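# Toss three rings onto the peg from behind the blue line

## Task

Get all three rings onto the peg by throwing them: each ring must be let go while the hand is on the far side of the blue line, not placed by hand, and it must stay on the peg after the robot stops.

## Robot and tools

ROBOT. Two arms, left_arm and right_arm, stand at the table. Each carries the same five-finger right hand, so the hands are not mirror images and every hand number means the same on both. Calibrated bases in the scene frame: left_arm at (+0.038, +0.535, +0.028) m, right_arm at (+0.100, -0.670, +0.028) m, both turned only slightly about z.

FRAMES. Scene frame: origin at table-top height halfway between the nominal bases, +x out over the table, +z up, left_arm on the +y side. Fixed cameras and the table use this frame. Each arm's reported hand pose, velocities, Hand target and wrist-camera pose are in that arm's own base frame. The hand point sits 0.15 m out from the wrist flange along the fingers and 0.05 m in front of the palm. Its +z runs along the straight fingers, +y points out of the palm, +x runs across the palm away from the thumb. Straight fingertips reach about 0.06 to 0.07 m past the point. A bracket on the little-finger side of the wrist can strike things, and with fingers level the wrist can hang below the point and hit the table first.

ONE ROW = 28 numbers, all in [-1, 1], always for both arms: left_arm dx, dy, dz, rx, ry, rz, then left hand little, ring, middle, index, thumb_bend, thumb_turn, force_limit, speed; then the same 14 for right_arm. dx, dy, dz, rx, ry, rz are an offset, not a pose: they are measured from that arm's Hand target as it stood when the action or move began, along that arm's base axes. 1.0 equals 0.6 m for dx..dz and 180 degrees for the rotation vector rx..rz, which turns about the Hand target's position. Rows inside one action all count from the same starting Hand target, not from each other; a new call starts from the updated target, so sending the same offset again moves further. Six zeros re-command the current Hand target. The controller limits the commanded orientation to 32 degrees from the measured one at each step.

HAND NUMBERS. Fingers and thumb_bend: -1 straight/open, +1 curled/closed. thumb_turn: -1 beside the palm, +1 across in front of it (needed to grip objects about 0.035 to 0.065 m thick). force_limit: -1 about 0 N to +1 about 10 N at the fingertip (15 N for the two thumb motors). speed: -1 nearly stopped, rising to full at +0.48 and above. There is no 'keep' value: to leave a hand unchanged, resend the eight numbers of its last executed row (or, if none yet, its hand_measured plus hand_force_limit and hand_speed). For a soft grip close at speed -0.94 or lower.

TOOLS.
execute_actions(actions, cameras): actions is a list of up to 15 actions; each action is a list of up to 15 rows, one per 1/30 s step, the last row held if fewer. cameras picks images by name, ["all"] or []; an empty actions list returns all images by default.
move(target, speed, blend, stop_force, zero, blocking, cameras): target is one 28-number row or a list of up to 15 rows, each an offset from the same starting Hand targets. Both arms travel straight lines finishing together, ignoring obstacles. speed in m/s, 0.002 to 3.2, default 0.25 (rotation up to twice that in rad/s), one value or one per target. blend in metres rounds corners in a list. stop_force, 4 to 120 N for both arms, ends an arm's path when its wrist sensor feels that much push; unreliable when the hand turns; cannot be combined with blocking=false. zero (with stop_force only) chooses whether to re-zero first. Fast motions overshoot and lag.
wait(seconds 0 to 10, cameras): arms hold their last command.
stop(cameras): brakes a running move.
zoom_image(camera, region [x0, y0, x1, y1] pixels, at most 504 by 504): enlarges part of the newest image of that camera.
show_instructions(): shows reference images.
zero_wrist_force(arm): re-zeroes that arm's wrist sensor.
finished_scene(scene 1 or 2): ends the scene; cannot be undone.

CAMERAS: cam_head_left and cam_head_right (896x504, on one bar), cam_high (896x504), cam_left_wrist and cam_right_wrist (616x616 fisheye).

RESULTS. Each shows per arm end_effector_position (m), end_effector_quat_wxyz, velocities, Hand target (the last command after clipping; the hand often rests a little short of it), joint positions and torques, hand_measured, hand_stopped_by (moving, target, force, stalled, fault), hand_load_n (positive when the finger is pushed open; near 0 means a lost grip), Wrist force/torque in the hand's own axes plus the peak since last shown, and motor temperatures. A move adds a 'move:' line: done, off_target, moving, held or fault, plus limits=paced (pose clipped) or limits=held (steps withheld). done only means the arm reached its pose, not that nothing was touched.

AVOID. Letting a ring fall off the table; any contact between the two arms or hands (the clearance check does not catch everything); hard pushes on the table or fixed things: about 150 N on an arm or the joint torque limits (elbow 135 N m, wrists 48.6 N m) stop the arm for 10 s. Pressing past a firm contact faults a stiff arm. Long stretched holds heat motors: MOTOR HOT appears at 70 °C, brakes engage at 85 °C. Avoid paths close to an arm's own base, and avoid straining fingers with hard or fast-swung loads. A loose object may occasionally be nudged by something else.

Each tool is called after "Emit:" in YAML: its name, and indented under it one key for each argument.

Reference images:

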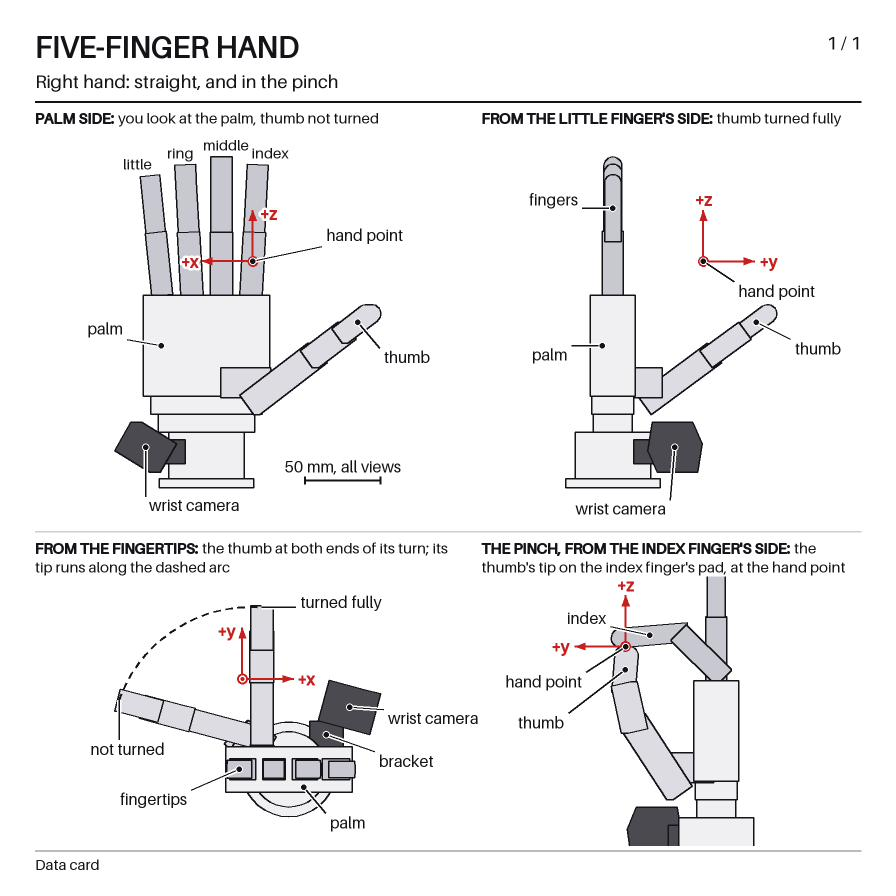

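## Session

Emit:
execute_actions:
  actions: []

Emit:
zoom_image:
  camera: "cam_high"
  region: [330, 230, 570, 360]

Emit:
zoom_image:
  camera: "cam_head_right"
  region: [370, 270, 530, 370]

Scene clock: 0.00 s.
left_arm: end_effector_position=(-0.1538, +0.4960, +0.6292) hand_measured=(-1.000, -1.000, -1.000, -1.000, -1.000, -1.000) hand_load_n=(+0.0, +0.0, +0.0, +0.0, +0.0, -0.5) hand_stopped_by=(target, target, target, target, target, target) hand_force_limit=0.00 hand_speed=-0.80 end_effector_quat_wxyz=(-0.024, +0.762, -0.647, +0.015) | right_arm: end_effector_position=(+0.2036, -0.3811, +0.6059) hand_measured=(-1.000, -1.000, -1.000, -1.000, -1.000, -1.000) hand_load_n=(+0.0, +0.0, +0.0, +0.0, +0.0, +0.0) hand_stopped_by=(target, target, target, target, target, target) hand_force_limit=0.00 hand_speed=-0.80 end_effector_quat_wxyz=(-0.012, +0.645, +0.763, +0.053)
Joint positions: left_arm=[1.418 -1.557 1.366 1.737 1.622 -1.887] | right_arm=[-1.699 -1.703 1.58 1.796 1.533 -1.868]
Joint velocities: within noise
Joint torques (N m): no reading
Motor temperatures (°C): left_arm=[23 25 25 27 31 29] | right_arm=[23 25 28 31 30 31]
Wrist force (N): no reading
Wrist torque (N m): no reading
Wrist force, peak (N): no reading
Hand target: left_arm -0.1538, +0.4960, +0.6292; -0.024, +0.762, -0.647, +0.015 | right_arm +0.2036, -0.3811, +0.6059; -0.012, +0.645, +0.763, +0.053
camera_calibration:
cam_left_wrist: T_world_to_cam=[[-0.899869, -0.433748, -0.0458143, 0.099345], [-0.392557, 0.759646, 0.518494, -0.767348], [-0.190093, 0.484562, -0.853853, 0.380217], [0, 0, 0, 1]] pos_world=[-0.139554, 0.441765, 0.727066]
cam_right_wrist: T_world_to_cam=[[0.9142, 0.396086, 0.0857597, -0.0866957], [0.318577, -0.833174, 0.452029, -0.659693], [0.250495, -0.385924, -0.887871, 0.455478], [0, 0, 0, 1]] pos_world=[0.175325, -0.33952, 0.710041]

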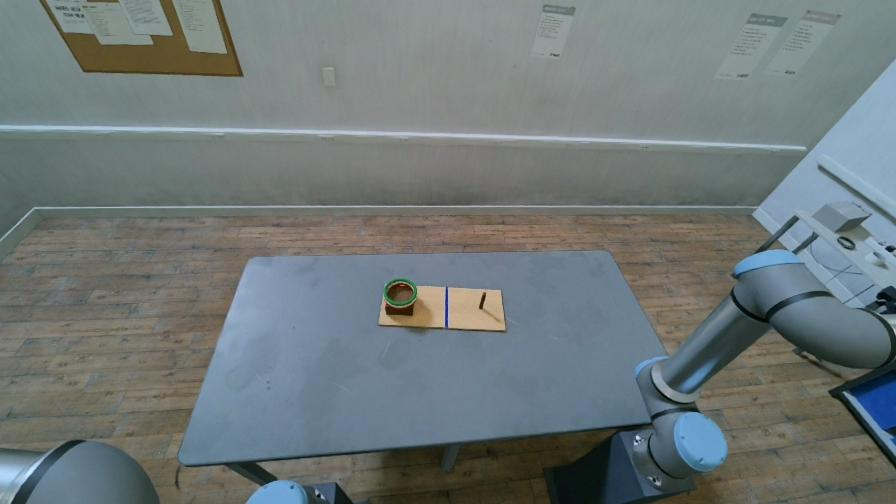

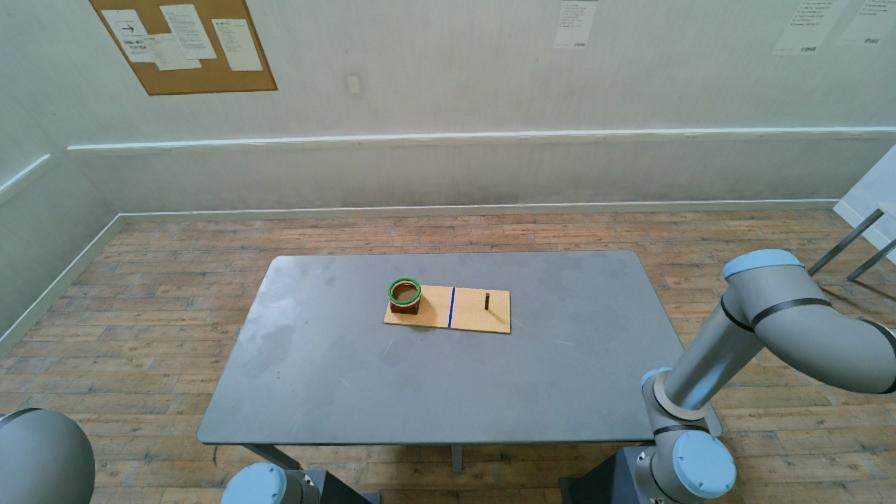

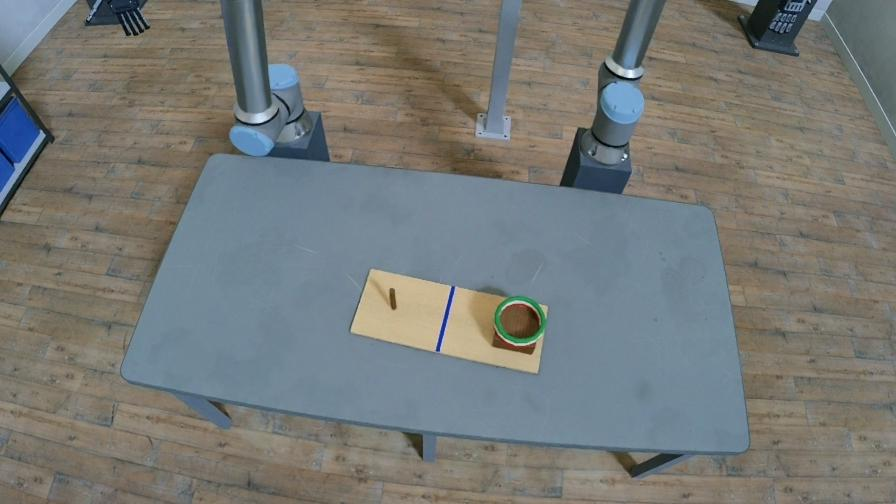

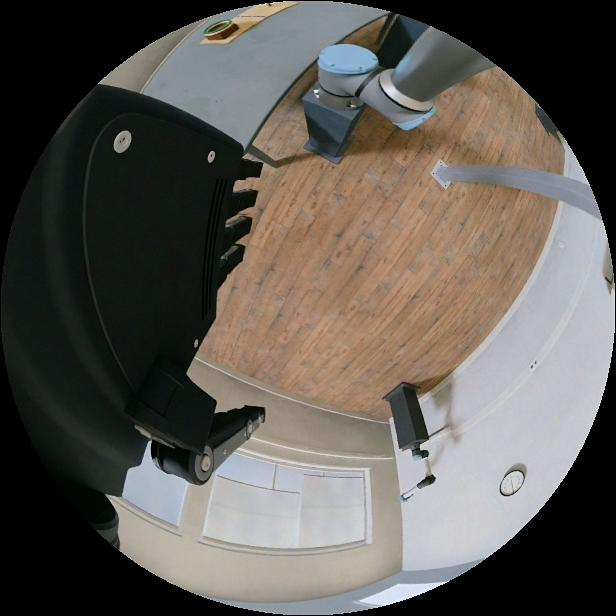

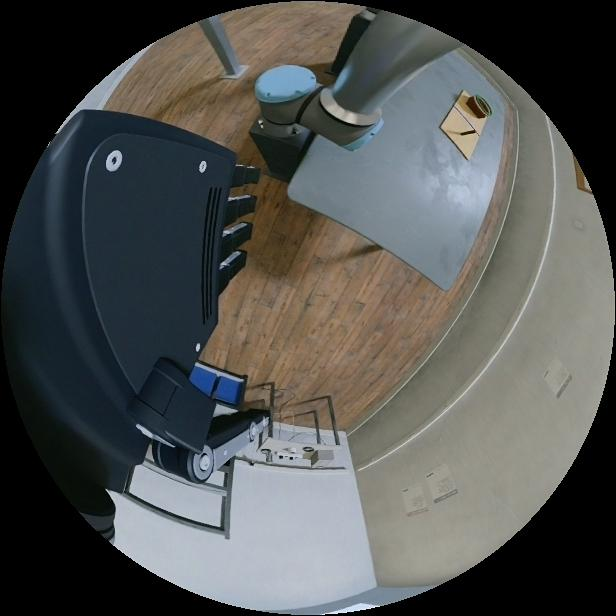

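Scaled by 2.100 from the camera's 896x504 image, which has a finer 1280x720 frame.

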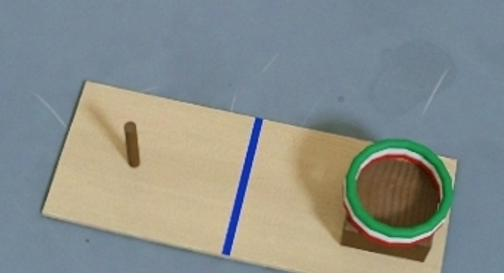

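Scaled by 3.150 from the camera's 896x504 image, which has a finer 1280x720 frame.

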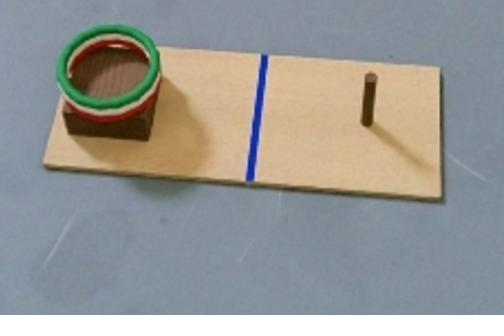

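Emit:
move:
  target: [0.923, -0.193, -0.182, 0,0,0, -1,-1,-1,-1,-1,-1, 0.0,-0.8, 0,0,0,0,0,0, -1,-1,-1,-1,-1,-1,0.0,-0.8]
  speed: 0.35

Emit:
move:
  target: [0.45, -0.80, -0.367, -0.1112,-0.3376,-0.2725, -1,-1,-1,-1,-0.3,1, 0.0,0.0, 0,0,0,0,0,0, -1,-1,-1,-1,-1,-1,0.0,-0.8]
  speed: 0.4
  cameras: ["all"]

Scene clock: 4.20 s.
left_arm: end_effector_position=(+0.3998, +0.3802, +0.5201) hand_measured=(-1.000, -1.000, -1.000, -1.000, -1.000, -1.000) hand_load_n=(+0.0, +0.0, +0.0, +0.0, +0.0, +0.0) hand_stopped_by=(target, target, target, target, target, target) hand_force_limit=0.00 hand_speed=-0.80 end_effector_quat_wxyz=(-0.024, +0.762, -0.647, +0.015) | right_arm: end_effector_position=(+0.2036, -0.3811, +0.6059) hand_measured=(-1.000, -1.000, -1.000, -1.000, -1.000, -1.000) hand_load_n=(+0.0, +0.0, +0.0, +0.0, +0.0, +0.0) hand_stopped_by=(target, target, target, target, target, target) hand_force_limit=0.00 hand_speed=-0.80 end_effector_quat_wxyz=(-0.012, +0.645, +0.763, +0.053)
Joint positions: left_arm=[0.359 -1.417 1.398 1.533 1.574 -2.946] | right_arm=[-1.699 -1.703 1.58 1.796 1.533 -1.868]
Joint torques (N m): left_arm=[-14.1 -40.3 -42.47 6.12 -2.54 -3.38] | right_arm=[0.92 -26.77 -38.45 4.06 0.06 -0.22]
Wrist force (N): left_arm=[0.1 0.1 0.6] | right_arm=[-0.1 0.6 0.3]
Wrist torque (N m): left_arm=[-0.02 -0.04 0.07] | right_arm=[0.07 -0.01 0.02]
Wrist force, peak (N): left_arm=[1.1 -1.7 1.0] | right_arm=[-0.5 0.8 0.2]
Hand target: left_arm +0.4000, +0.3802, +0.5200; -0.024, +0.762, -0.647, +0.015 | right_arm +0.2036, -0.3811, +0.6059; -0.012, +0.645, +0.763, +0.053
Off the commanded pose: left_arm 0.000 m, 0 deg | right_arm 0.000 m, 0 deg.
move: done

Scene clock: 6.80 s.
left_arm: end_effector_position=(+0.6700, -0.0998, +0.2999) hand_measured=(-1.000, -1.000, -1.000, -1.000, -0.300, +1.000) hand_load_n=(+0.0, +0.0, +0.0, +0.0, +0.0, +0.0) hand_stopped_by=(target, target, target, target, target, target) hand_force_limit=0.00 hand_speed=0.00 end_effector_quat_wxyz=(+0.205, -0.323, +0.779, -0.496) | right_arm: end_effector_position=(+0.2036, -0.3811, +0.6059) hand_measured=(-1.000, -1.000, -1.000, -1.000, -1.000, -1.000) hand_load_n=(+0.0, +0.0, +0.0, +0.0, +0.0, +0.0) hand_stopped_by=(target, target, target, target, target, target) hand_force_limit=0.00 hand_speed=-0.80 end_effector_quat_wxyz=(-0.012, +0.645, +0.763, +0.053)
Joint positions: left_arm=[-0.295 -1.582 1.977 0.091 2.012 -2.921] | right_arm=[-1.699 -1.703 1.58 1.796 1.533 -1.868]
Joint torques (N m): left_arm=[-17.61 -24.17 -30.99 -1.93 2.9 2.46] | right_arm=[0.9 -27.09 -38.28 4.42 0.03 -0.15]
Wrist force (N): left_arm=[0.5 -0.4 1.0] | right_arm=[-0.4 0.2 0.5]
Wrist torque (N m): left_arm=[0.17 -0.13 -0.08] | right_arm=[0.00 0.04 -0.02]
Wrist force, peak (N): left_arm=[1.1 0.3 1.9] | right_arm=[-0.1 0.2 1.0]
Hand target: left_arm +0.6700, -0.0998, +0.2998; +0.205, -0.323, +0.779, -0.497 | right_arm +0.2036, -0.3811, +0.6059; -0.012, +0.645, +0.763, +0.053
Off the commanded pose: left_arm 0.000 m, 0 deg | right_arm 0.000 m, 0 deg.
move: done
camera_calibration:
cam_left_wrist: T_world_to_cam=[[-0.49329, 0.0935116, -0.864824, 0.592916], [0.170715, 0.985278, 0.00916157, -0.0228455], [0.852949, -0.143119, -0.501992, -0.322803], [0, 0, 0, 1]] pos_world=[0.571714, -0.0791346, 0.350933]
cam_right_wrist: T_world_to_cam=[[0.9142, 0.396086, 0.0857597, -0.0866957], [0.318577, -0.833174, 0.452029, -0.659693], [0.250495, -0.385924, -0.887871, 0.455478], [0, 0, 0, 1]] pos_world=[0.175325, -0.33952, 0.710041]

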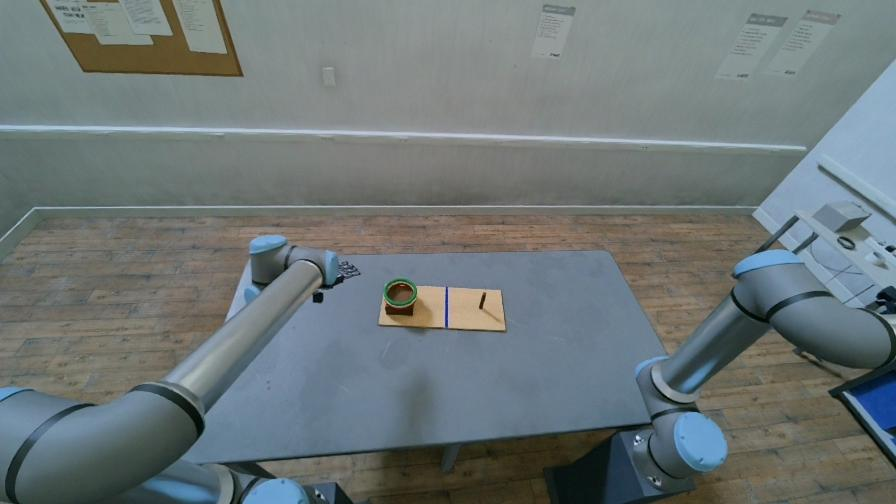

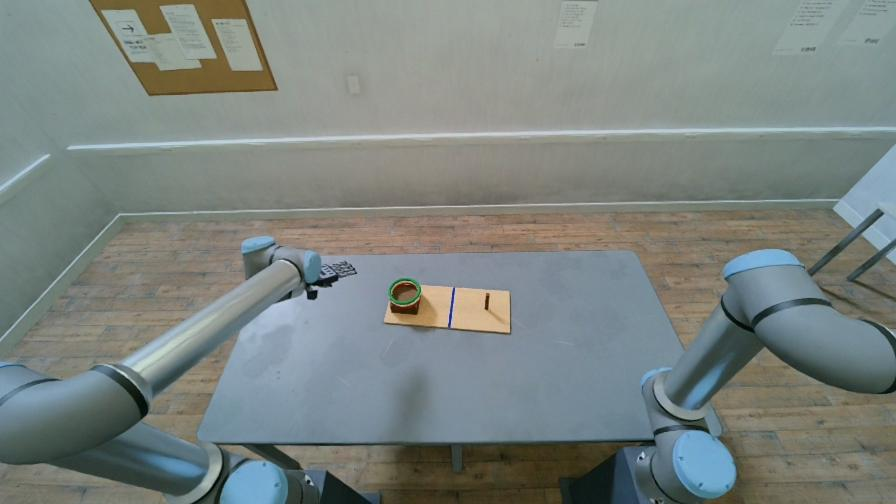

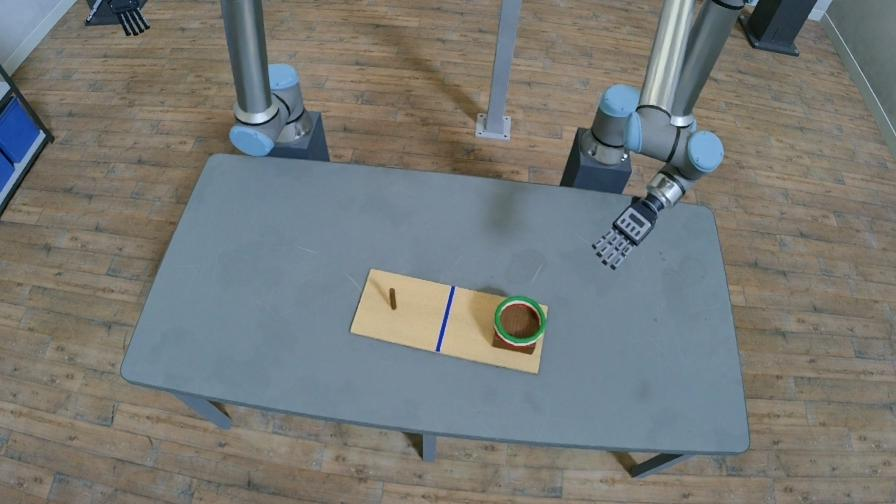

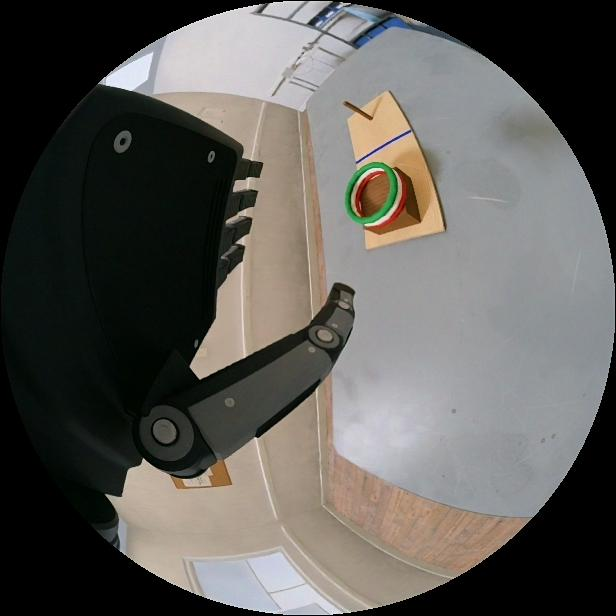

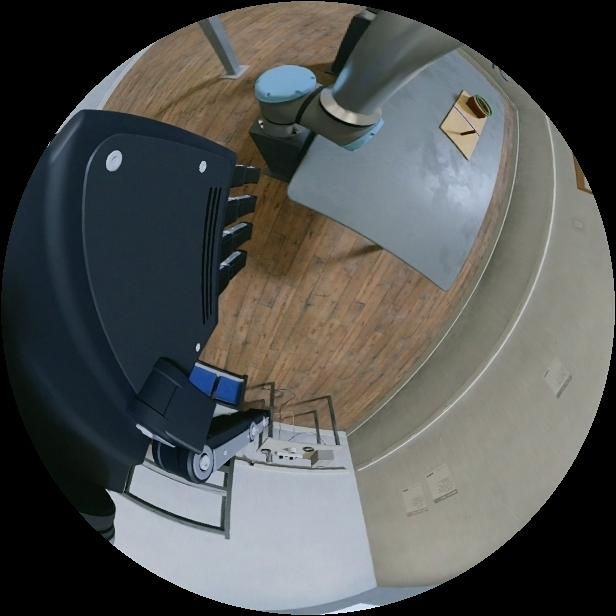

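Emit:
move:
  target: [0.0725,-0.3125,-0.1997, 0,0,0, -1,-1,-1,-1,-0.3,1, 0.0,0.0, 0,0,0,0,0,0, -1,-1,-1,-1,-1,-1,0.0,-0.8]
  speed: 0.25
  cameras: ["cam_left_wrist"]

Emit:
zoom_image:
  camera: "cam_left_wrist"
  region: [270, 150, 470, 350]

Scene clock: 8.60 s.
left_arm: end_effector_position=(+0.7135, -0.2872, +0.1801) hand_measured=(-1.000, -1.000, -1.000, -1.000, -0.300, +1.000) hand_load_n=(+0.0, +0.0, +0.0, +0.0, +0.0, +0.0) hand_stopped_by=(target, target, target, target, target, target) hand_force_limit=0.00 hand_speed=0.00 end_effector_quat_wxyz=(+0.205, -0.323, +0.779, -0.497) | right_arm: end_effector_position=(+0.2036, -0.3811, +0.6059) hand_measured=(-1.000, -1.000, -1.000, -1.000, -1.000, -1.000) hand_load_n=(+0.0, +0.0, +0.0, +0.0, +0.0, +0.0) hand_stopped_by=(target, target, target, target, target, target) hand_force_limit=0.00 hand_speed=-0.80 end_effector_quat_wxyz=(-0.012, +0.645, +0.763, +0.053)
Joint positions: left_arm=[-0.597 -1.382 1.99 -0.165 1.741 -3.062] | right_arm=[-1.699 -1.703 1.58 1.796 1.533 -1.868]
Joint torques (N m): left_arm=[-20.35 -41.31 -39.19 -2 -2.26 -3.52] | right_arm=[0.91 -27.55 -37.54 4.28 -0.23 -0.07]
Wrist force (N): left_arm=[0.3 -0.2 0.7] | right_arm=[-0.2 0.2 0.4]
Wrist torque (N m): left_arm=[0.22 -0.07 0.25] | right_arm=[0.00 0.01 -0.01]
Wrist force, peak (N): left_arm=[1.3 0.4 2.2] | right_arm=[0.1 -0.2 0.9]
Hand target: left_arm +0.7135, -0.2873, +0.1800; +0.205, -0.323, +0.779, -0.497 | right_arm +0.2036, -0.3811, +0.6059; -0.012, +0.645, +0.763, +0.053
Off the commanded pose: left_arm 0.000 m, 0 deg | right_arm 0.000 m, 0 deg.
move: done
camera_calibration:
cam_left_wrist: T_world_to_cam=[[-0.493098, 0.0934453, -0.864941, 0.528221], [0.170766, 0.98527, 0.00909268, 0.155466], [0.85305, -0.143219, -0.501791, -0.446866], [0, 0, 0, 1]] pos_world=[0.615115, -0.266535, 0.231233]
Images, in order (width x height): cam_left_wrist 616x616.

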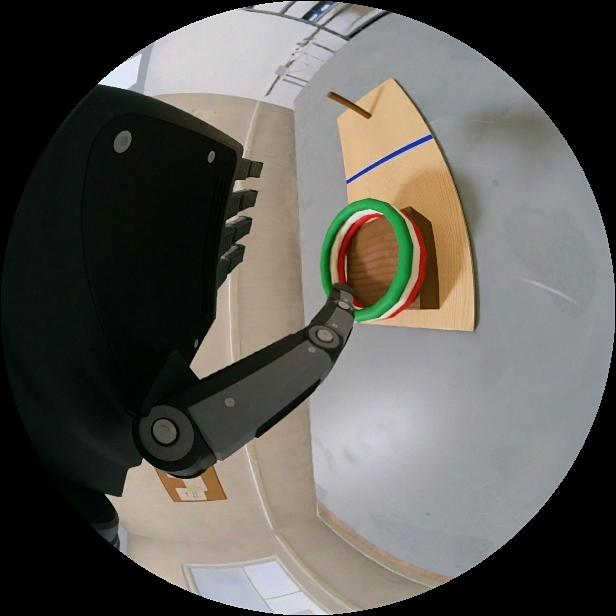

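Scaled by 2.520 from the camera's 616x616 image, which has a finer 880x880 frame.

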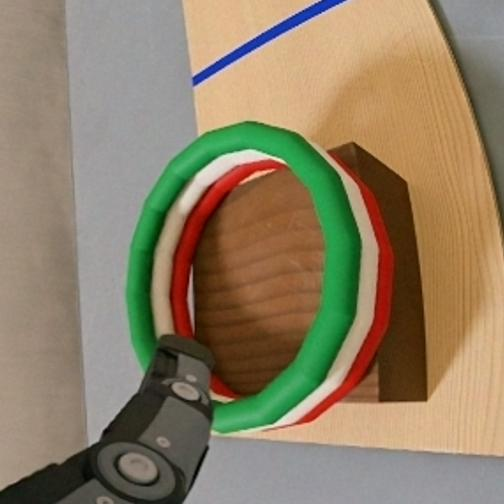

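Emit:
move:
  target:
    - [0.0050,-0.0002,-0.1333, 0,0,0, -1,-1,-1,-1,-0.3,1, 0.0,0.0, 0,0,0,0,0,0, -1,-1,-1,-1,-1,-1,0.0,-0.8]
    - [0.0142,-0.0082,-0.1833, 0,0,0, -1,-1,-1,-1,-0.3,1, 0.0,0.0, 0,0,0,0,0,0, -1,-1,-1,-1,-1,-1,0.0,-0.8]
  speed: 0.06
  stop_force: 4
  cameras: ["cam_left_wrist"]

Emit:
zoom_image:
  camera: "cam_left_wrist"
  region: [220, 140, 400, 350]

Scene clock: 12.17 s.
left_arm: end_effector_position=(+0.7221, -0.2923, +0.0700) hand_measured=(-1.000, -1.000, -1.000, -1.000, -0.300, +1.000) hand_load_n=(+0.0, +0.0, +0.0, +0.0, +0.0, +0.0) hand_stopped_by=(target, target, target, target, target, target) hand_force_limit=0.00 hand_speed=0.00 end_effector_quat_wxyz=(+0.205, -0.323, +0.779, -0.497) | right_arm: end_effector_position=(+0.2036, -0.3811, +0.6059) hand_measured=(-1.000, -1.000, -1.000, -1.000, -1.000, -1.000) hand_load_n=(+0.0, +0.0, +0.0, +0.0, +0.0, +0.0) hand_stopped_by=(target, target, target, target, target, target) hand_force_limit=0.00 hand_speed=-0.80 end_effector_quat_wxyz=(-0.012, +0.645, +0.763, +0.053)
Joint positions: left_arm=[-0.596 -1.238 2.048 -0.367 1.742 -3.062] | right_arm=[-1.699 -1.703 1.58 1.796 1.533 -1.868]
Joint torques (N m): left_arm=[-17.31 -45.07 -23.02 -2.42 -2.32 -3.32] | right_arm=[0.33 -26.9 -38.73 3.96 -0.19 0.01]
Wrist force (N): left_arm=[0.7 -0.3 0.7] | right_arm=[-0.1 0.2 -0.1]
Wrist torque (N m): left_arm=[0.21 -0.13 0.10] | right_arm=[0.04 0.03 0.00]
Wrist force, peak (N): left_arm=[0.1 -1.0 1.0] | right_arm=[-0.6 0.4 0.4]
Hand target: left_arm +0.7221, -0.2923, +0.0700; +0.205, -0.323, +0.779, -0.497 | right_arm +0.2036, -0.3811, +0.6059; -0.012, +0.645, +0.763, +0.053
Off the commanded pose: left_arm 0.000 m, 0 deg | right_arm 0.000 m, 0 deg.
move: done
camera_calibration:
cam_left_wrist: T_world_to_cam=[[-0.493098, 0.0934453, -0.864941, 0.437708], [0.170766, 0.98527, 0.00909268, 0.160023], [0.85305, -0.143219, -0.501791, -0.51018], [0, 0, 0, 1]] pos_world=[0.623715, -0.271635, 0.121133]
Images, in order (width x height): cam_left_wrist 616x616.

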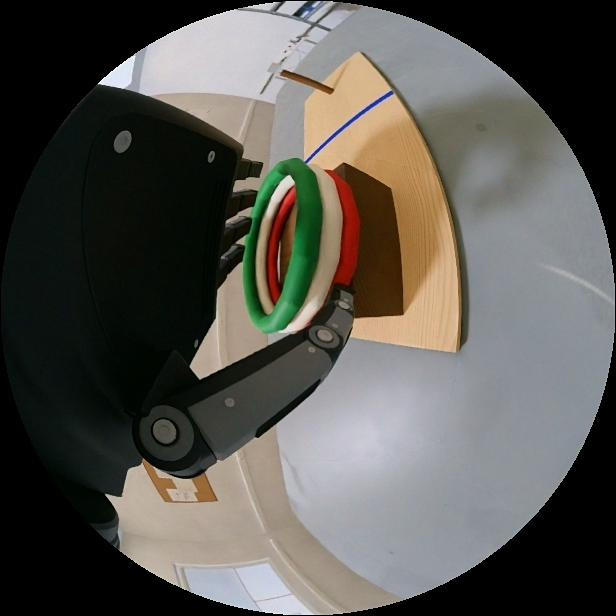

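Scaled by 2.400 from the camera's 616x616 image, which has a finer 880x880 frame.

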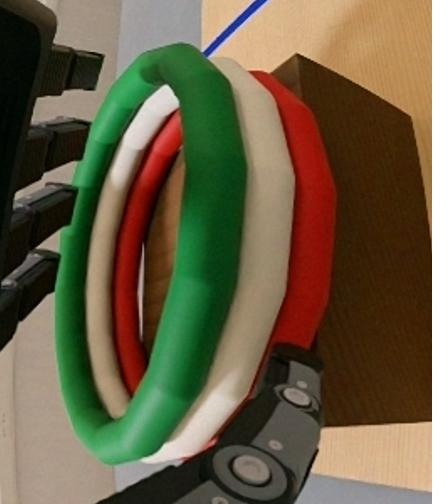

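Emit:
move:
  target: [0,0,0,0,0,0, -1,-1,-0.35,-0.35,0.0,1, 0.0,-0.5, 0,0,0,0,0,0, -1,-1,-1,-1,-1,-1,0.0,-0.8]

Emit:
move:
  target: [0,0,0,0,0,0, -1,-1,0.4,0.4,0.0,1, 0.2,-0.85, 0,0,0,0,0,0, -1,-1,-1,-1,-1,-1,0.0,-0.8]
  cameras: ["cam_left_wrist"]

Emit:
zoom_image:
  camera: "cam_left_wrist"
  region: [220, 140, 400, 350]

Scene clock: 13.10 s.
left_arm: end_effector_position=(+0.7221, -0.2923, +0.0700) hand_measured=(-1.000, -1.000, -0.350, -0.350, +0.000, +1.000) hand_load_n=(+0.0, +0.0, +0.0, +0.0, +0.0, +0.0) hand_stopped_by=(target, target, target, target, target, target) hand_force_limit=0.00 hand_speed=-0.50 end_effector_quat_wxyz=(+0.205, -0.323, +0.779, -0.497) | right_arm: end_effector_position=(+0.2036, -0.3811, +0.6059) hand_measured=(-1.000, -1.000, -1.000, -1.000, -1.000, -1.000) hand_load_n=(+0.0, +0.0, +0.0, +0.0, +0.0, +0.0) hand_stopped_by=(target, target, target, target, target, target) hand_force_limit=0.00 hand_speed=-0.80 end_effector_quat_wxyz=(-0.012, +0.645, +0.763, +0.053)
Joint positions: left_arm=[-0.596 -1.238 2.048 -0.367 1.742 -3.062] | right_arm=[-1.699 -1.703 1.58 1.796 1.533 -1.868]
Joint torques (N m): left_arm=[-16.65 -48.9 -23.54 -1.6 -1.97 -3.15] | right_arm=[0.34 -27.71 -38.66 4.2 -0.27 -0.15]
Wrist force (N): left_arm=[0.8 -0.3 0.8] | right_arm=[0.1 0.5 0.5]
Wrist torque (N m): left_arm=[0.21 -0.14 0.11] | right_arm=[0.04 -0.03 0.02]
Wrist force, peak (N): left_arm=[0.2 -0.2 1.2] | right_arm=[-0.3 0.8 0.5]
Hand target: left_arm +0.7221, -0.2923, +0.0700; +0.205, -0.323, +0.779, -0.497 | right_arm +0.2036, -0.3811, +0.6059; -0.012, +0.645, +0.763, +0.053
Off the commanded pose: left_arm 0.000 m, 0 deg | right_arm 0.000 m, 0 deg.
move: done

Scene clock: 14.30 s.
left_arm: end_effector_position=(+0.7221, -0.2923, +0.0700) hand_measured=(-1.000, -1.000, +0.036, +0.036, -0.002, +1.000) hand_load_n=(+0.0, +0.0, +5.5, +6.5, +9.0, -0.5) hand_stopped_by=(target, target, force, force, target, target) hand_force_limit=0.20 hand_speed=-0.85 end_effector_quat_wxyz=(+0.205, -0.323, +0.779, -0.497) | right_arm: end_effector_position=(+0.2036, -0.3811, +0.6059) hand_measured=(-1.000, -1.000, -1.000, -1.000, -1.000, -1.000) hand_load_n=(+0.0, +0.0, +0.0, +0.0, +0.0, +0.0) hand_stopped_by=(target, target, target, target, target, target) hand_force_limit=0.00 hand_speed=-0.80 end_effector_quat_wxyz=(-0.012, +0.645, +0.763, +0.053)
Joint positions: left_arm=[-0.596 -1.238 2.048 -0.367 1.742 -3.062] | right_arm=[-1.699 -1.703 1.58 1.796 1.533 -1.868]
Joint torques (N m): left_arm=[-16.11 -48.01 -24.32 -0.01 -1.8 -3.28] | right_arm=[0.02 -27.86 -38.17 4.36 -0.04 -0.27]
Wrist force (N): left_arm=[0.5 0.0 1.1] | right_arm=[0.0 0.0 0.5]
Wrist torque (N m): left_arm=[0.18 -0.13 0.10] | right_arm=[-0.03 -0.02 0.01]
Wrist force, peak (N): left_arm=[0.5 0.0 1.6] | right_arm=[-0.2 0.4 0.8]
Hand target: left_arm +0.7221, -0.2923, +0.0700; +0.205, -0.323, +0.779, -0.497 | right_arm +0.2036, -0.3811, +0.6059; -0.012, +0.645, +0.763, +0.053
Off the commanded pose: left_arm 0.000 m, 0 deg | right_arm 0.000 m, 0 deg.
move: done
camera_calibration:
cam_left_wrist: T_world_to_cam=[[-0.493098, 0.0934453, -0.864941, 0.437708], [0.170766, 0.98527, 0.00909268, 0.160023], [0.85305, -0.143219, -0.501791, -0.51018], [0, 0, 0, 1]] pos_world=[0.623715, -0.271635, 0.121133]
Images, in order (width x height): cam_left_wrist 616x616.

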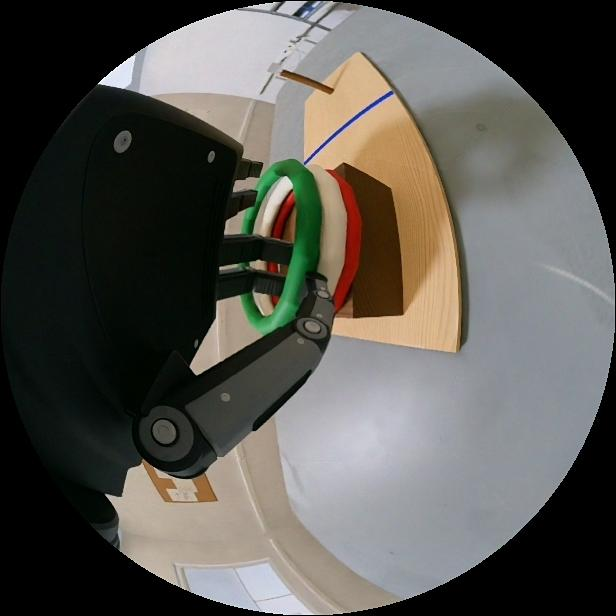

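Scaled by 2.400 from the camera's 616x616 image, which has a finer 880x880 frame.

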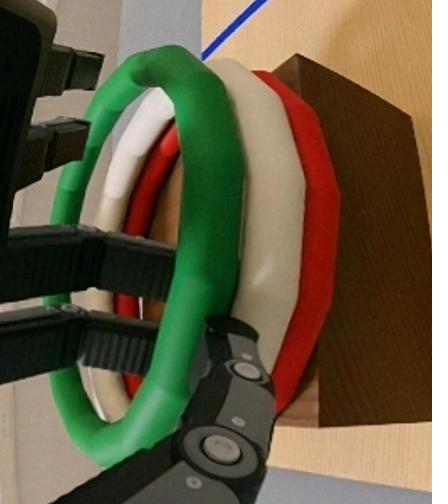

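Emit:
move:
  target:
    - [0,0,0.08,0,0,0, -1,-1,0.4,0.4,0.0,1, 0.2,-0.85, 0,0,0,0,0,0, -1,-1,-1,-1,-1,-1,0.0,-0.8]
    - [0.1707,0.5372,0.575,0,0,0, -1,-1,0.4,0.4,0.0,1, 0.2,-0.85, 0,0,0,0,0,0, -1,-1,-1,-1,-1,-1,0.0,-0.8]
  speed: [0.06,0.3]
  blend: [0.02,0]
  cameras: ["cam_left_wrist","cam_high"]

Emit:
zoom_image:
  camera: "cam_left_wrist"
  region: [220, 140, 400, 350]

Scene clock: 17.60 s.
left_arm: end_effector_position=(+0.8244, +0.0300, +0.4150) hand_measured=(-1.000, -1.000, +0.036, +0.036, -0.002, +1.000) hand_load_n=(+0.0, -0.5, +5.5, +6.5, +9.0, -0.5) hand_stopped_by=(target, target, force, force, target, target) hand_force_limit=0.20 hand_speed=-0.85 end_effector_quat_wxyz=(+0.205, -0.323, +0.779, -0.497) | right_arm: end_effector_position=(+0.2036, -0.3811, +0.6059) hand_measured=(-1.000, -1.000, -1.000, -1.000, -1.000, -1.000) hand_load_n=(+0.0, +0.0, +0.0, +0.0, +0.0, +0.0) hand_stopped_by=(target, target, target, target, target, target) hand_force_limit=0.00 hand_speed=-0.80 end_effector_quat_wxyz=(-0.012, +0.645, +0.763, +0.053)
Joint positions: left_arm=[-0.019 -1.328 1.49 0.412 2.25 -2.757] | right_arm=[-1.699 -1.703 1.58 1.796 1.533 -1.868]
Joint torques (N m): left_arm=[17.49 -51.7 -44.37 3.53 3 2.89] | right_arm=[0.6 -27.75 -38.81 4.27 -0.19 -0.15]
Wrist force (N): left_arm=[0.1 0.2 0.9] | right_arm=[-0.4 0.2 0.2]
Wrist torque (N m): left_arm=[0.18 -0.05 -0.09] | right_arm=[0.01 0.05 -0.01]
Wrist force, peak (N): left_arm=[1.6 0.7 1.8] | right_arm=[-0.4 -0.4 0.6]
Hand target: left_arm +0.8245, +0.0301, +0.4150; +0.205, -0.323, +0.779, -0.497 | right_arm +0.2036, -0.3811, +0.6059; -0.012, +0.645, +0.763, +0.053
Off the commanded pose: left_arm 0.000 m, 0 deg | right_arm 0.000 m, 0 deg.
move: done
camera_calibration:
cam_left_wrist: T_world_to_cam=[[-0.493114, 0.0933978, -0.864937, 0.756414], [0.170657, 0.985288, 0.00909946, -0.178077], [0.853062, -0.14312, -0.501798, -0.378316], [0, 0, 0, 1]] pos_world=[0.726115, 0.0506647, 0.466033]
Images, in order (width x height): cam_high 896x504, cam_left_wrist 616x616.

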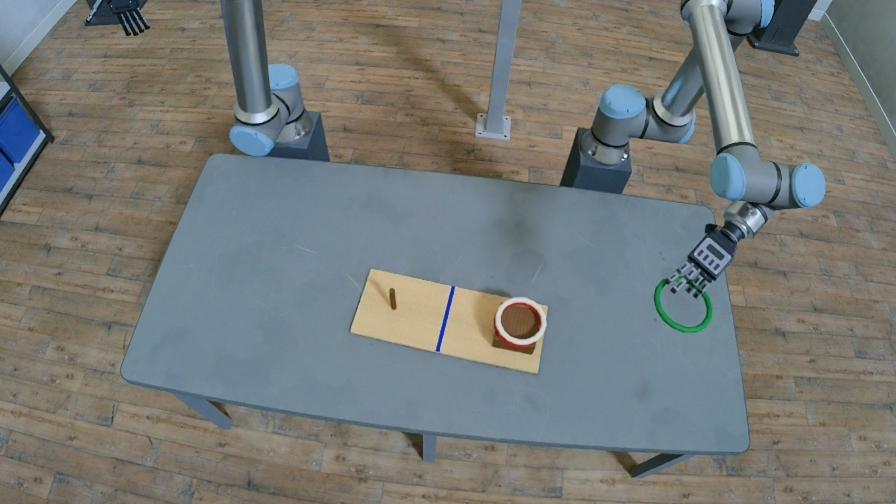

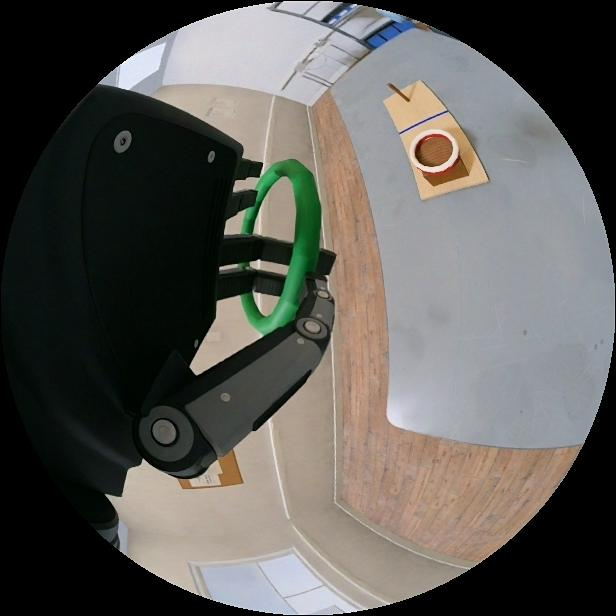

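Scaled by 2.400 from the camera's 616x616 image, which has a finer 880x880 frame.

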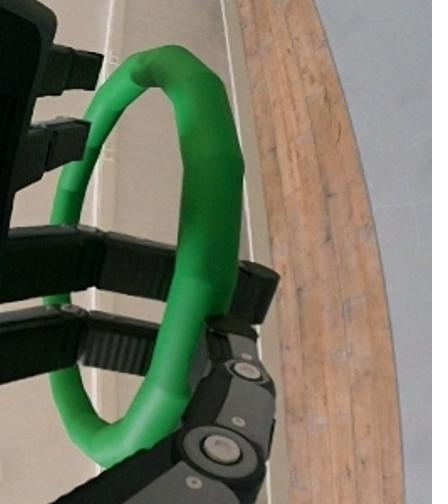

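Emit:
zoom_image:
  camera: "cam_left_wrist"
  region: [370, 70, 500, 210]

Scaled by 3.600 from the camera's 616x616 image, which has a finer 880x880 frame.

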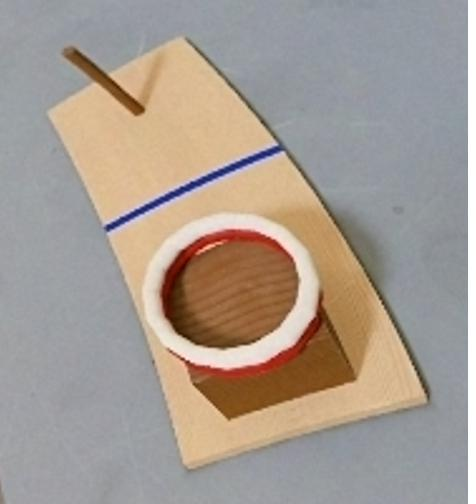

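Emit:
execute_actions:
  actions:
    - [[-0.0007,-0.0046,0,0,0,0,-1,-1,0.4,0.4,0,1,0.2,-0.85,0,0,0,0,0,0,-1,-1,-1,-1,-1,-1,0,-0.8],[-0.0028,-0.0183,0,0,0,0,-1,-1,0.4,0.4,0,1,0.2,-0.85,0,0,0,0,0,0,-1,-1,-1,-1,-1,-1,0,-0.8],[-0.0063,-0.0412,0,0,0,0,-1,-1,0.4,0.4,0,1,0.2,-0.85,0,0,0,0,0,0,-1,-1,-1,-1,-1,-1,0,-0.8],[-0.0112,-0.0732,0,0,0,0,-1,-1,0.4,0.4,0,1,0.2,-0.85,0,0,0,0,0,0,-1,-1,-1,-1,-1,-1,0,-0.8],[-0.0175,-0.1144,0,0,0,0,-1,-1,0.4,0.4,0,1,0.2,-0.85,0,0,0,0,0,0,-1,-1,-1,-1,-1,-1,0,-0.8],[-0.0253,-0.1648,0,0,0,0,-1,-1,0.4,0.4,0,1,0.2,-0.85,0,0,0,0,0,0,-1,-1,-1,-1,-1,-1,0,-0.8],[-0.0337,-0.2196,0,0,0,0,-1,-1,0.4,0.4,0,1,0.2,-0.85,0,0,0,0,0,0,-1,-1,-1,-1,-1,-1,0,-0.8],[-0.0421,-0.2746,0,0,0,0,-1,-1,0.4,0.4,0,1,0.2,-0.85,0,0,0,0,0,0,-1,-1,-1,-1,-1,-1,0,-0.8],[-0.0505,-0.3294,0,0,0,0,-1,-1,0.4,0.4,0,1,0.2,-0.85,0,0,0,0,0,0,-1,-1,-1,-1,-1,-1,0,-0.8],[-0.059,-0.3844,0,0,0,0,-1,-1,0.4,0.4,0,1,0.2,-0.85,0,0,0,0,0,0,-1,-1,-1,-1,-1,-1,0,-0.8],[-0.0674,-0.4392,0,0,0,0,-1,-1,0.4,0.4,0,1,0.2,-0.85,0,0,0,0,0,0,-1,-1,-1,-1,-1,-1,0,-0.8],[-0.0758,-0.4942,0,0,0,0,-1,-1,0.4,0.4,0,1,0.2,-0.85,0,0,0,0,0,0,-1,-1,-1,-1,-1,-1,0,-0.8],[-0.0842,-0.5492,0,0,0,0,-1,-1,0.4,0.4,0,1,0.2,-0.85,0,0,0,0,0,0,-1,-1,-1,-1,-1,-1,0,-0.8],[-0.0927,-0.604,0,0,0,0,-1,-1,0.4,0.4,0,1,0.2,-0.85,0,0,0,0,0,0,-1,-1,-1,-1,-1,-1,0,-0.8],[-0.1011,-0.659,0,0,0,0,-1,-1,0.4,0.4,0,1,0.2,-0.85,0,0,0,0,0,0,-1,-1,-1,-1,-1,-1,0,-0.8]]
    - [[-0.0084,-0.055,0,0,0,0,-1,-1,0.4,0.4,0,1,0.2,-0.85,0,0,0,0,0,0,-1,-1,-1,-1,-1,-1,0,-0.8],[-0.0168,-0.1098,0,0,0,0,-1,-1,0.4,0.4,0,1,0.2,-0.85,0,0,0,0,0,0,-1,-1,-1,-1,-1,-1,0,-0.8],[-0.0253,-0.1648,0,0,0,0,-1,-1,0.4,0.4,0,1,0.2,-0.85,0,0,0,0,0,0,-1,-1,-1,-1,-1,-1,0,-0.8],[-0.0337,-0.2196,0,0,0,0,-1,-1,0.4,0.4,0,1,0.2,-0.85,0,0,0,0,0,0,-1,-1,-1,-1,-1,-1,0,-0.8],[-0.0421,-0.2746,0,0,0,0,-1,-1,0.4,0.4,0,1,0.2,-0.85,0,0,0,0,0,0,-1,-1,-1,-1,-1,-1,0,-0.8],[-0.0505,-0.3294,0,0,0,0,-1,-1,0.4,0.4,0,1,0.2,-0.85,0,0,0,0,0,0,-1,-1,-1,-1,-1,-1,0,-0.8],[-0.059,-0.3844,0,0,0,0,-1,-1,0.4,0.4,0,1,0.2,-0.85,0,0,0,0,0,0,-1,-1,-1,-1,-1,-1,0,-0.8],[-0.0674,-0.4392,0,0,0,0,-1,-1,0.4,0.4,0,1,0.2,-0.85,0,0,0,0,0,0,-1,-1,-1,-1,-1,-1,0,-0.8],[-0.0758,-0.4942,0,0,0,0,-1,-1,0.4,0.4,0,1,0.2,-0.85,0,0,0,0,0,0,-1,-1,-1,-1,-1,-1,0,-0.8],[-0.0835,-0.5445,0,0,0,0,-1,-1,0.4,0.4,0,1,0.2,-0.85,0,0,0,0,0,0,-1,-1,-1,-1,-1,-1,0,-0.8],[-0.0899,-0.5857,0,0,0,0,-1,-1,0.4,0.4,0,1,0.2,-0.85,0,0,0,0,0,0,-1,-1,-1,-1,-1,-1,0,-0.8],[-0.0948,-0.6177,0,0,0,0,-1,-1,0.4,0.4,0,1,0.2,-0.85,0,0,0,0,0,0,-1,-1,-1,-1,-1,-1,0,-0.8],[-0.0983,-0.6406,0,0,0,0,-1,-1,0.4,0.4,0,1,0.2,-0.85,0,0,0,0,0,0,-1,-1,-1,-1,-1,-1,0,-0.8],[-0.1004,-0.6543,0,0,0,0,-1,-1,0.4,0.4,0,1,0.2,-0.85,0,0,0,0,0,0,-1,-1,-1,-1,-1,-1,0,-0.8],[-0.1011,-0.659,0,0,0,0,-1,-1,0.4,0.4,0,1,0.2,-0.85,0,0,0,0,0,0,-1,-1,-1,-1,-1,-1,0,-0.8]]
  cameras: ["cam_left_wrist", "cam_high"]

Emit:
zoom_image:
  camera: "cam_left_wrist"
  region: [220, 140, 400, 350]

Scene clock: 20.67 s.
left_arm: end_effector_position=(+0.6843, -0.7471, +0.4115) hand_measured=(-1.000, -1.000, +0.036, +0.036, -0.002, +1.000) hand_load_n=(+0.0, -0.5, +5.5, +6.5, +9.0, -0.5) hand_stopped_by=(target, target, force, force, target, target) hand_force_limit=0.20 hand_speed=-0.85 end_effector_quat_wxyz=(+0.204, -0.315, +0.774, -0.509) | right_arm: end_effector_position=(+0.2036, -0.3811, +0.6059) hand_measured=(-1.000, -1.000, -1.000, -1.000, -1.000, -1.000) hand_load_n=(+0.0, +0.0, +0.0, -0.5, +0.0, +0.0) hand_stopped_by=(target, target, target, target, target, target) hand_force_limit=0.00 hand_speed=-0.80 end_effector_quat_wxyz=(-0.012, +0.645, +0.763, +0.053)
Joint positions: left_arm=[-1.096 -1.141 1.238 0.329 1.303 -3.267] | right_arm=[-1.699 -1.703 1.58 1.796 1.533 -1.868]
Joint torques (N m): left_arm=[-18.69 -67.84 -48.85 2.49 -2.56 -3.32] | right_arm=[1.74 -26.72 -38.73 4.22 -0.13 -0.45]
Wrist force (N): left_arm=[0.5 -0.2 1.0] | right_arm=[0.1 0.5 0.7]
Wrist torque (N m): left_arm=[0.12 -0.08 0.25] | right_arm=[0.03 -0.04 0.03]
Wrist force, peak (N): left_arm=[3.8 -0.5 4.4] | right_arm=[-0.4 0.0 1.0]
Hand target: left_arm +0.7032, -0.7607, +0.4150; +0.205, -0.323, +0.779, -0.497 | right_arm +0.2036, -0.3811, +0.6059; -0.012, +0.645, +0.763, +0.053
Off the commanded pose: left_arm 0.024 m, 2 deg | right_arm 0.000 m, 0 deg.
Step readings (end_effector_position of left_arm | right_arm):
0: (+0.8245, +0.0301, +0.4150) | (+0.2036, -0.3811, +0.6059)
1: (+0.8245, +0.0301, +0.4150) | (+0.2036, -0.3811, +0.6059)
2: (+0.8244, +0.0298, +0.4150) | (+0.2036, -0.3811, +0.6059)
4: (+0.8238, +0.0258, +0.4150) | (+0.2036, -0.3811, +0.6059)
8: (+0.8161, -0.0162, +0.4153) | (+0.2036, -0.3811, +0.6059)
15: (+0.7819, -0.1869, +0.4169) | (+0.2036, -0.3811, +0.6059)
16: (+0.7763, -0.2154, +0.4172) | (+0.2036, -0.3811, +0.6059)
17: (+0.7691, -0.2520, +0.4177) | (+0.2036, -0.3811, +0.6059)
19: (+0.7570, -0.3126, +0.4182) | (+0.2036, -0.3811, +0.6059)
23: (+0.7293, -0.4462, +0.4184) | (+0.2036, -0.3811, +0.6059)
30: (+0.6863, -0.6599, +0.4135) | (+0.2036, -0.3811, +0.6059)
camera_calibration:
cam_left_wrist: T_world_to_cam=[[-0.478202, 0.0818936, -0.874423, 0.74202], [0.186471, 0.98241, -0.00996965, 0.606451], [0.858226, -0.167822, -0.485062, -0.400618], [0, 0, 0, 1]] pos_world=[0.58557, -0.723783, 0.460561]
Images, in order (width x height): cam_high 896x504, cam_left_wrist 616x616.

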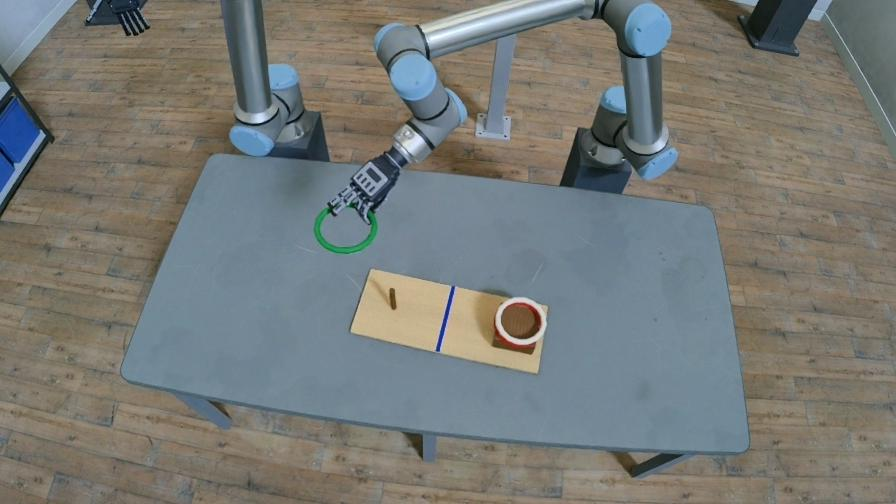

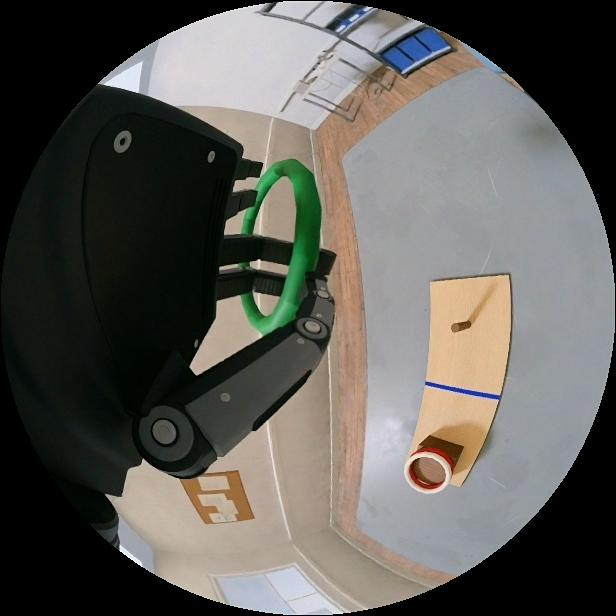

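Scaled by 2.400 from the camera's 616x616 image, which has a finer 880x880 frame.

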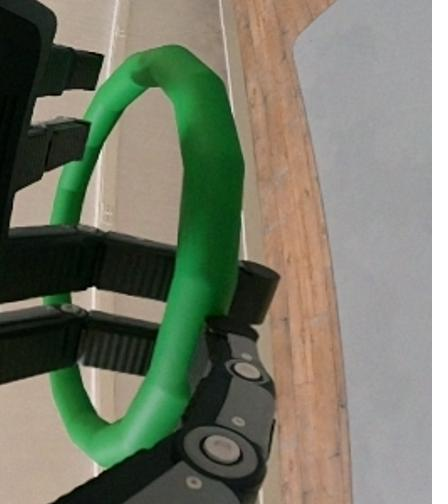

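Emit:
move:
  target: [0.093,0.75,0,0,0,0, -1,-1,0.4,0.4,0.0,1, 0.2,-0.85, 0,0,0,0,0,0, -1,-1,-1,-1,-1,-1,0.0,-0.8]
  speed: 0.45

Emit:
move:
  target: [0.0927,0.5878,0.0042,0,0,0, -1,-1,0.4,0.4,0.0,1, 0.2,-0.85, 0,0,0,0,0,0, -1,-1,-1,-1,-1,-1,0.0,-0.8]
  speed: 0.45
  cameras: ["cam_left_wrist"]

Emit:
zoom_image:
  camera: "cam_left_wrist"
  region: [220, 140, 400, 350]

Scene clock: 23.10 s.
left_arm: end_effector_position=(+0.7589, -0.3109, +0.4151) hand_measured=(-1.000, -1.000, +0.036, +0.036, -0.002, +1.000) hand_load_n=(+0.0, +0.0, +6.0, +7.0, +8.5, -0.5) hand_stopped_by=(target, target, force, force, target, target) hand_force_limit=0.20 hand_speed=-0.85 end_effector_quat_wxyz=(+0.205, -0.323, +0.779, -0.497) | right_arm: end_effector_position=(+0.2036, -0.3811, +0.6059) hand_measured=(-1.000, -1.000, -1.000, -1.000, -1.000, -1.000) hand_load_n=(+0.0, +0.0, +0.0, +0.0, +0.0, +0.0) hand_stopped_by=(target, target, target, target, target, target) hand_force_limit=0.00 hand_speed=-0.80 end_effector_quat_wxyz=(-0.012, +0.645, +0.763, +0.053)
Joint positions: left_arm=[-0.587 -1.45 1.622 0.271 1.751 -3.058] | right_arm=[-1.699 -1.703 1.58 1.796 1.533 -1.868]
Joint torques (N m): left_arm=[16.42 -42.5 -46.9 2.24 2.99 2.84] | right_arm=[0.31 -29.55 -38.54 4.28 -0.34 -0.38]
Wrist force (N): left_arm=[0.2 0.1 1.0] | right_arm=[0.1 0.3 0.2]
Wrist torque (N m): left_arm=[0.15 -0.06 -0.11] | right_arm=[0.03 -0.03 0.02]
Wrist force, peak (N): left_arm=[2.5 -0.8 2.1] | right_arm=[-0.2 0.1 0.8]
Hand target: left_arm +0.7590, -0.3107, +0.4150; +0.205, -0.323, +0.779, -0.497 | right_arm +0.2036, -0.3811, +0.6059; -0.012, +0.645, +0.763, +0.053
Off the commanded pose: left_arm 0.000 m, 0 deg | right_arm 0.000 m, 0 deg.
move: done

Scene clock: 24.73 s.
left_arm: end_effector_position=(+0.8145, +0.0418, +0.4176) hand_measured=(-1.000, -1.000, +0.036, +0.036, -0.002, +1.000) hand_load_n=(+0.0, +0.0, +5.5, +6.5, +9.0, -0.5) hand_stopped_by=(target, target, force, force, target, target) hand_force_limit=0.20 hand_speed=-0.85 end_effector_quat_wxyz=(+0.205, -0.323, +0.779, -0.497) | right_arm: end_effector_position=(+0.2036, -0.3811, +0.6059) hand_measured=(-1.000, -1.000, -1.000, -1.000, -1.000, -1.000) hand_load_n=(+0.0, +0.0, +0.0, -0.5, +0.0, +0.0) hand_stopped_by=(target, target, target, target, target, target) hand_force_limit=0.00 hand_speed=-0.80 end_effector_quat_wxyz=(-0.012, +0.645, +0.763, +0.053)
Joint positions: left_arm=[-0.001 -1.338 1.5 0.421 2.266 -2.744] | right_arm=[-1.699 -1.703 1.58 1.796 1.533 -1.868]
Joint torques (N m): left_arm=[12.94 -50.18 -46.65 2.97 3.65 3.25] | right_arm=[0.91 -26.22 -39.19 4.12 -0.02 -0.1]
Wrist force (N): left_arm=[0.5 0.1 0.7] | right_arm=[-0.7 0.3 0.2]
Wrist torque (N m): left_arm=[0.17 -0.10 -0.08] | right_arm=[0.02 0.09 -0.03]
Wrist force, peak (N): left_arm=[1.8 -0.3 2.5] | right_arm=[-0.4 0.8 0.4]
Hand target: left_arm +0.8146, +0.0419, +0.4176; +0.205, -0.323, +0.779, -0.497 | right_arm +0.2036, -0.3811, +0.6059; -0.012, +0.645, +0.763, +0.053
Off the commanded pose: left_arm 0.000 m, 0 deg | right_arm 0.000 m, 0 deg.
move: done
camera_calibration:
cam_left_wrist: T_world_to_cam=[[-0.493071, 0.0933914, -0.864962, 0.752661], [0.170644, 0.985291, 0.00910809, -0.188032], [0.853089, -0.143109, -0.501755, -0.366918], [0, 0, 0, 1]] pos_world=[0.716215, 0.0624647, 0.468633]
Images, in order (width x height): cam_left_wrist 616x616.

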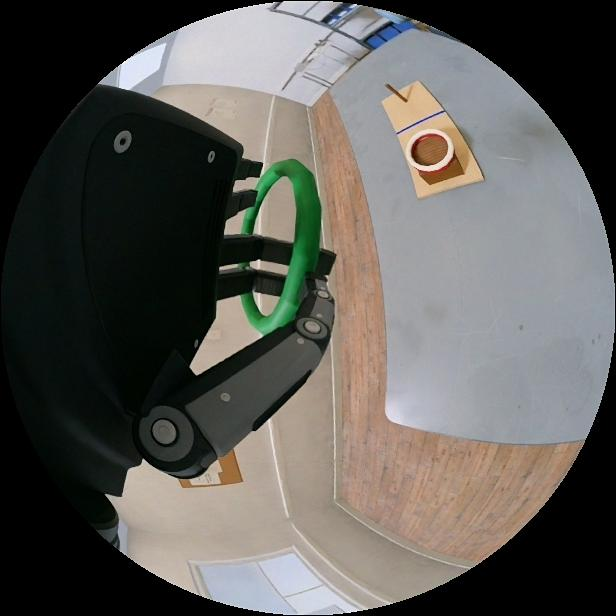

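Scaled by 2.400 from the camera's 616x616 image, which has a finer 880x880 frame.

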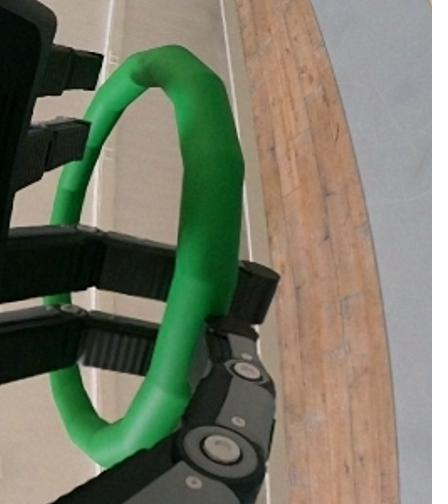

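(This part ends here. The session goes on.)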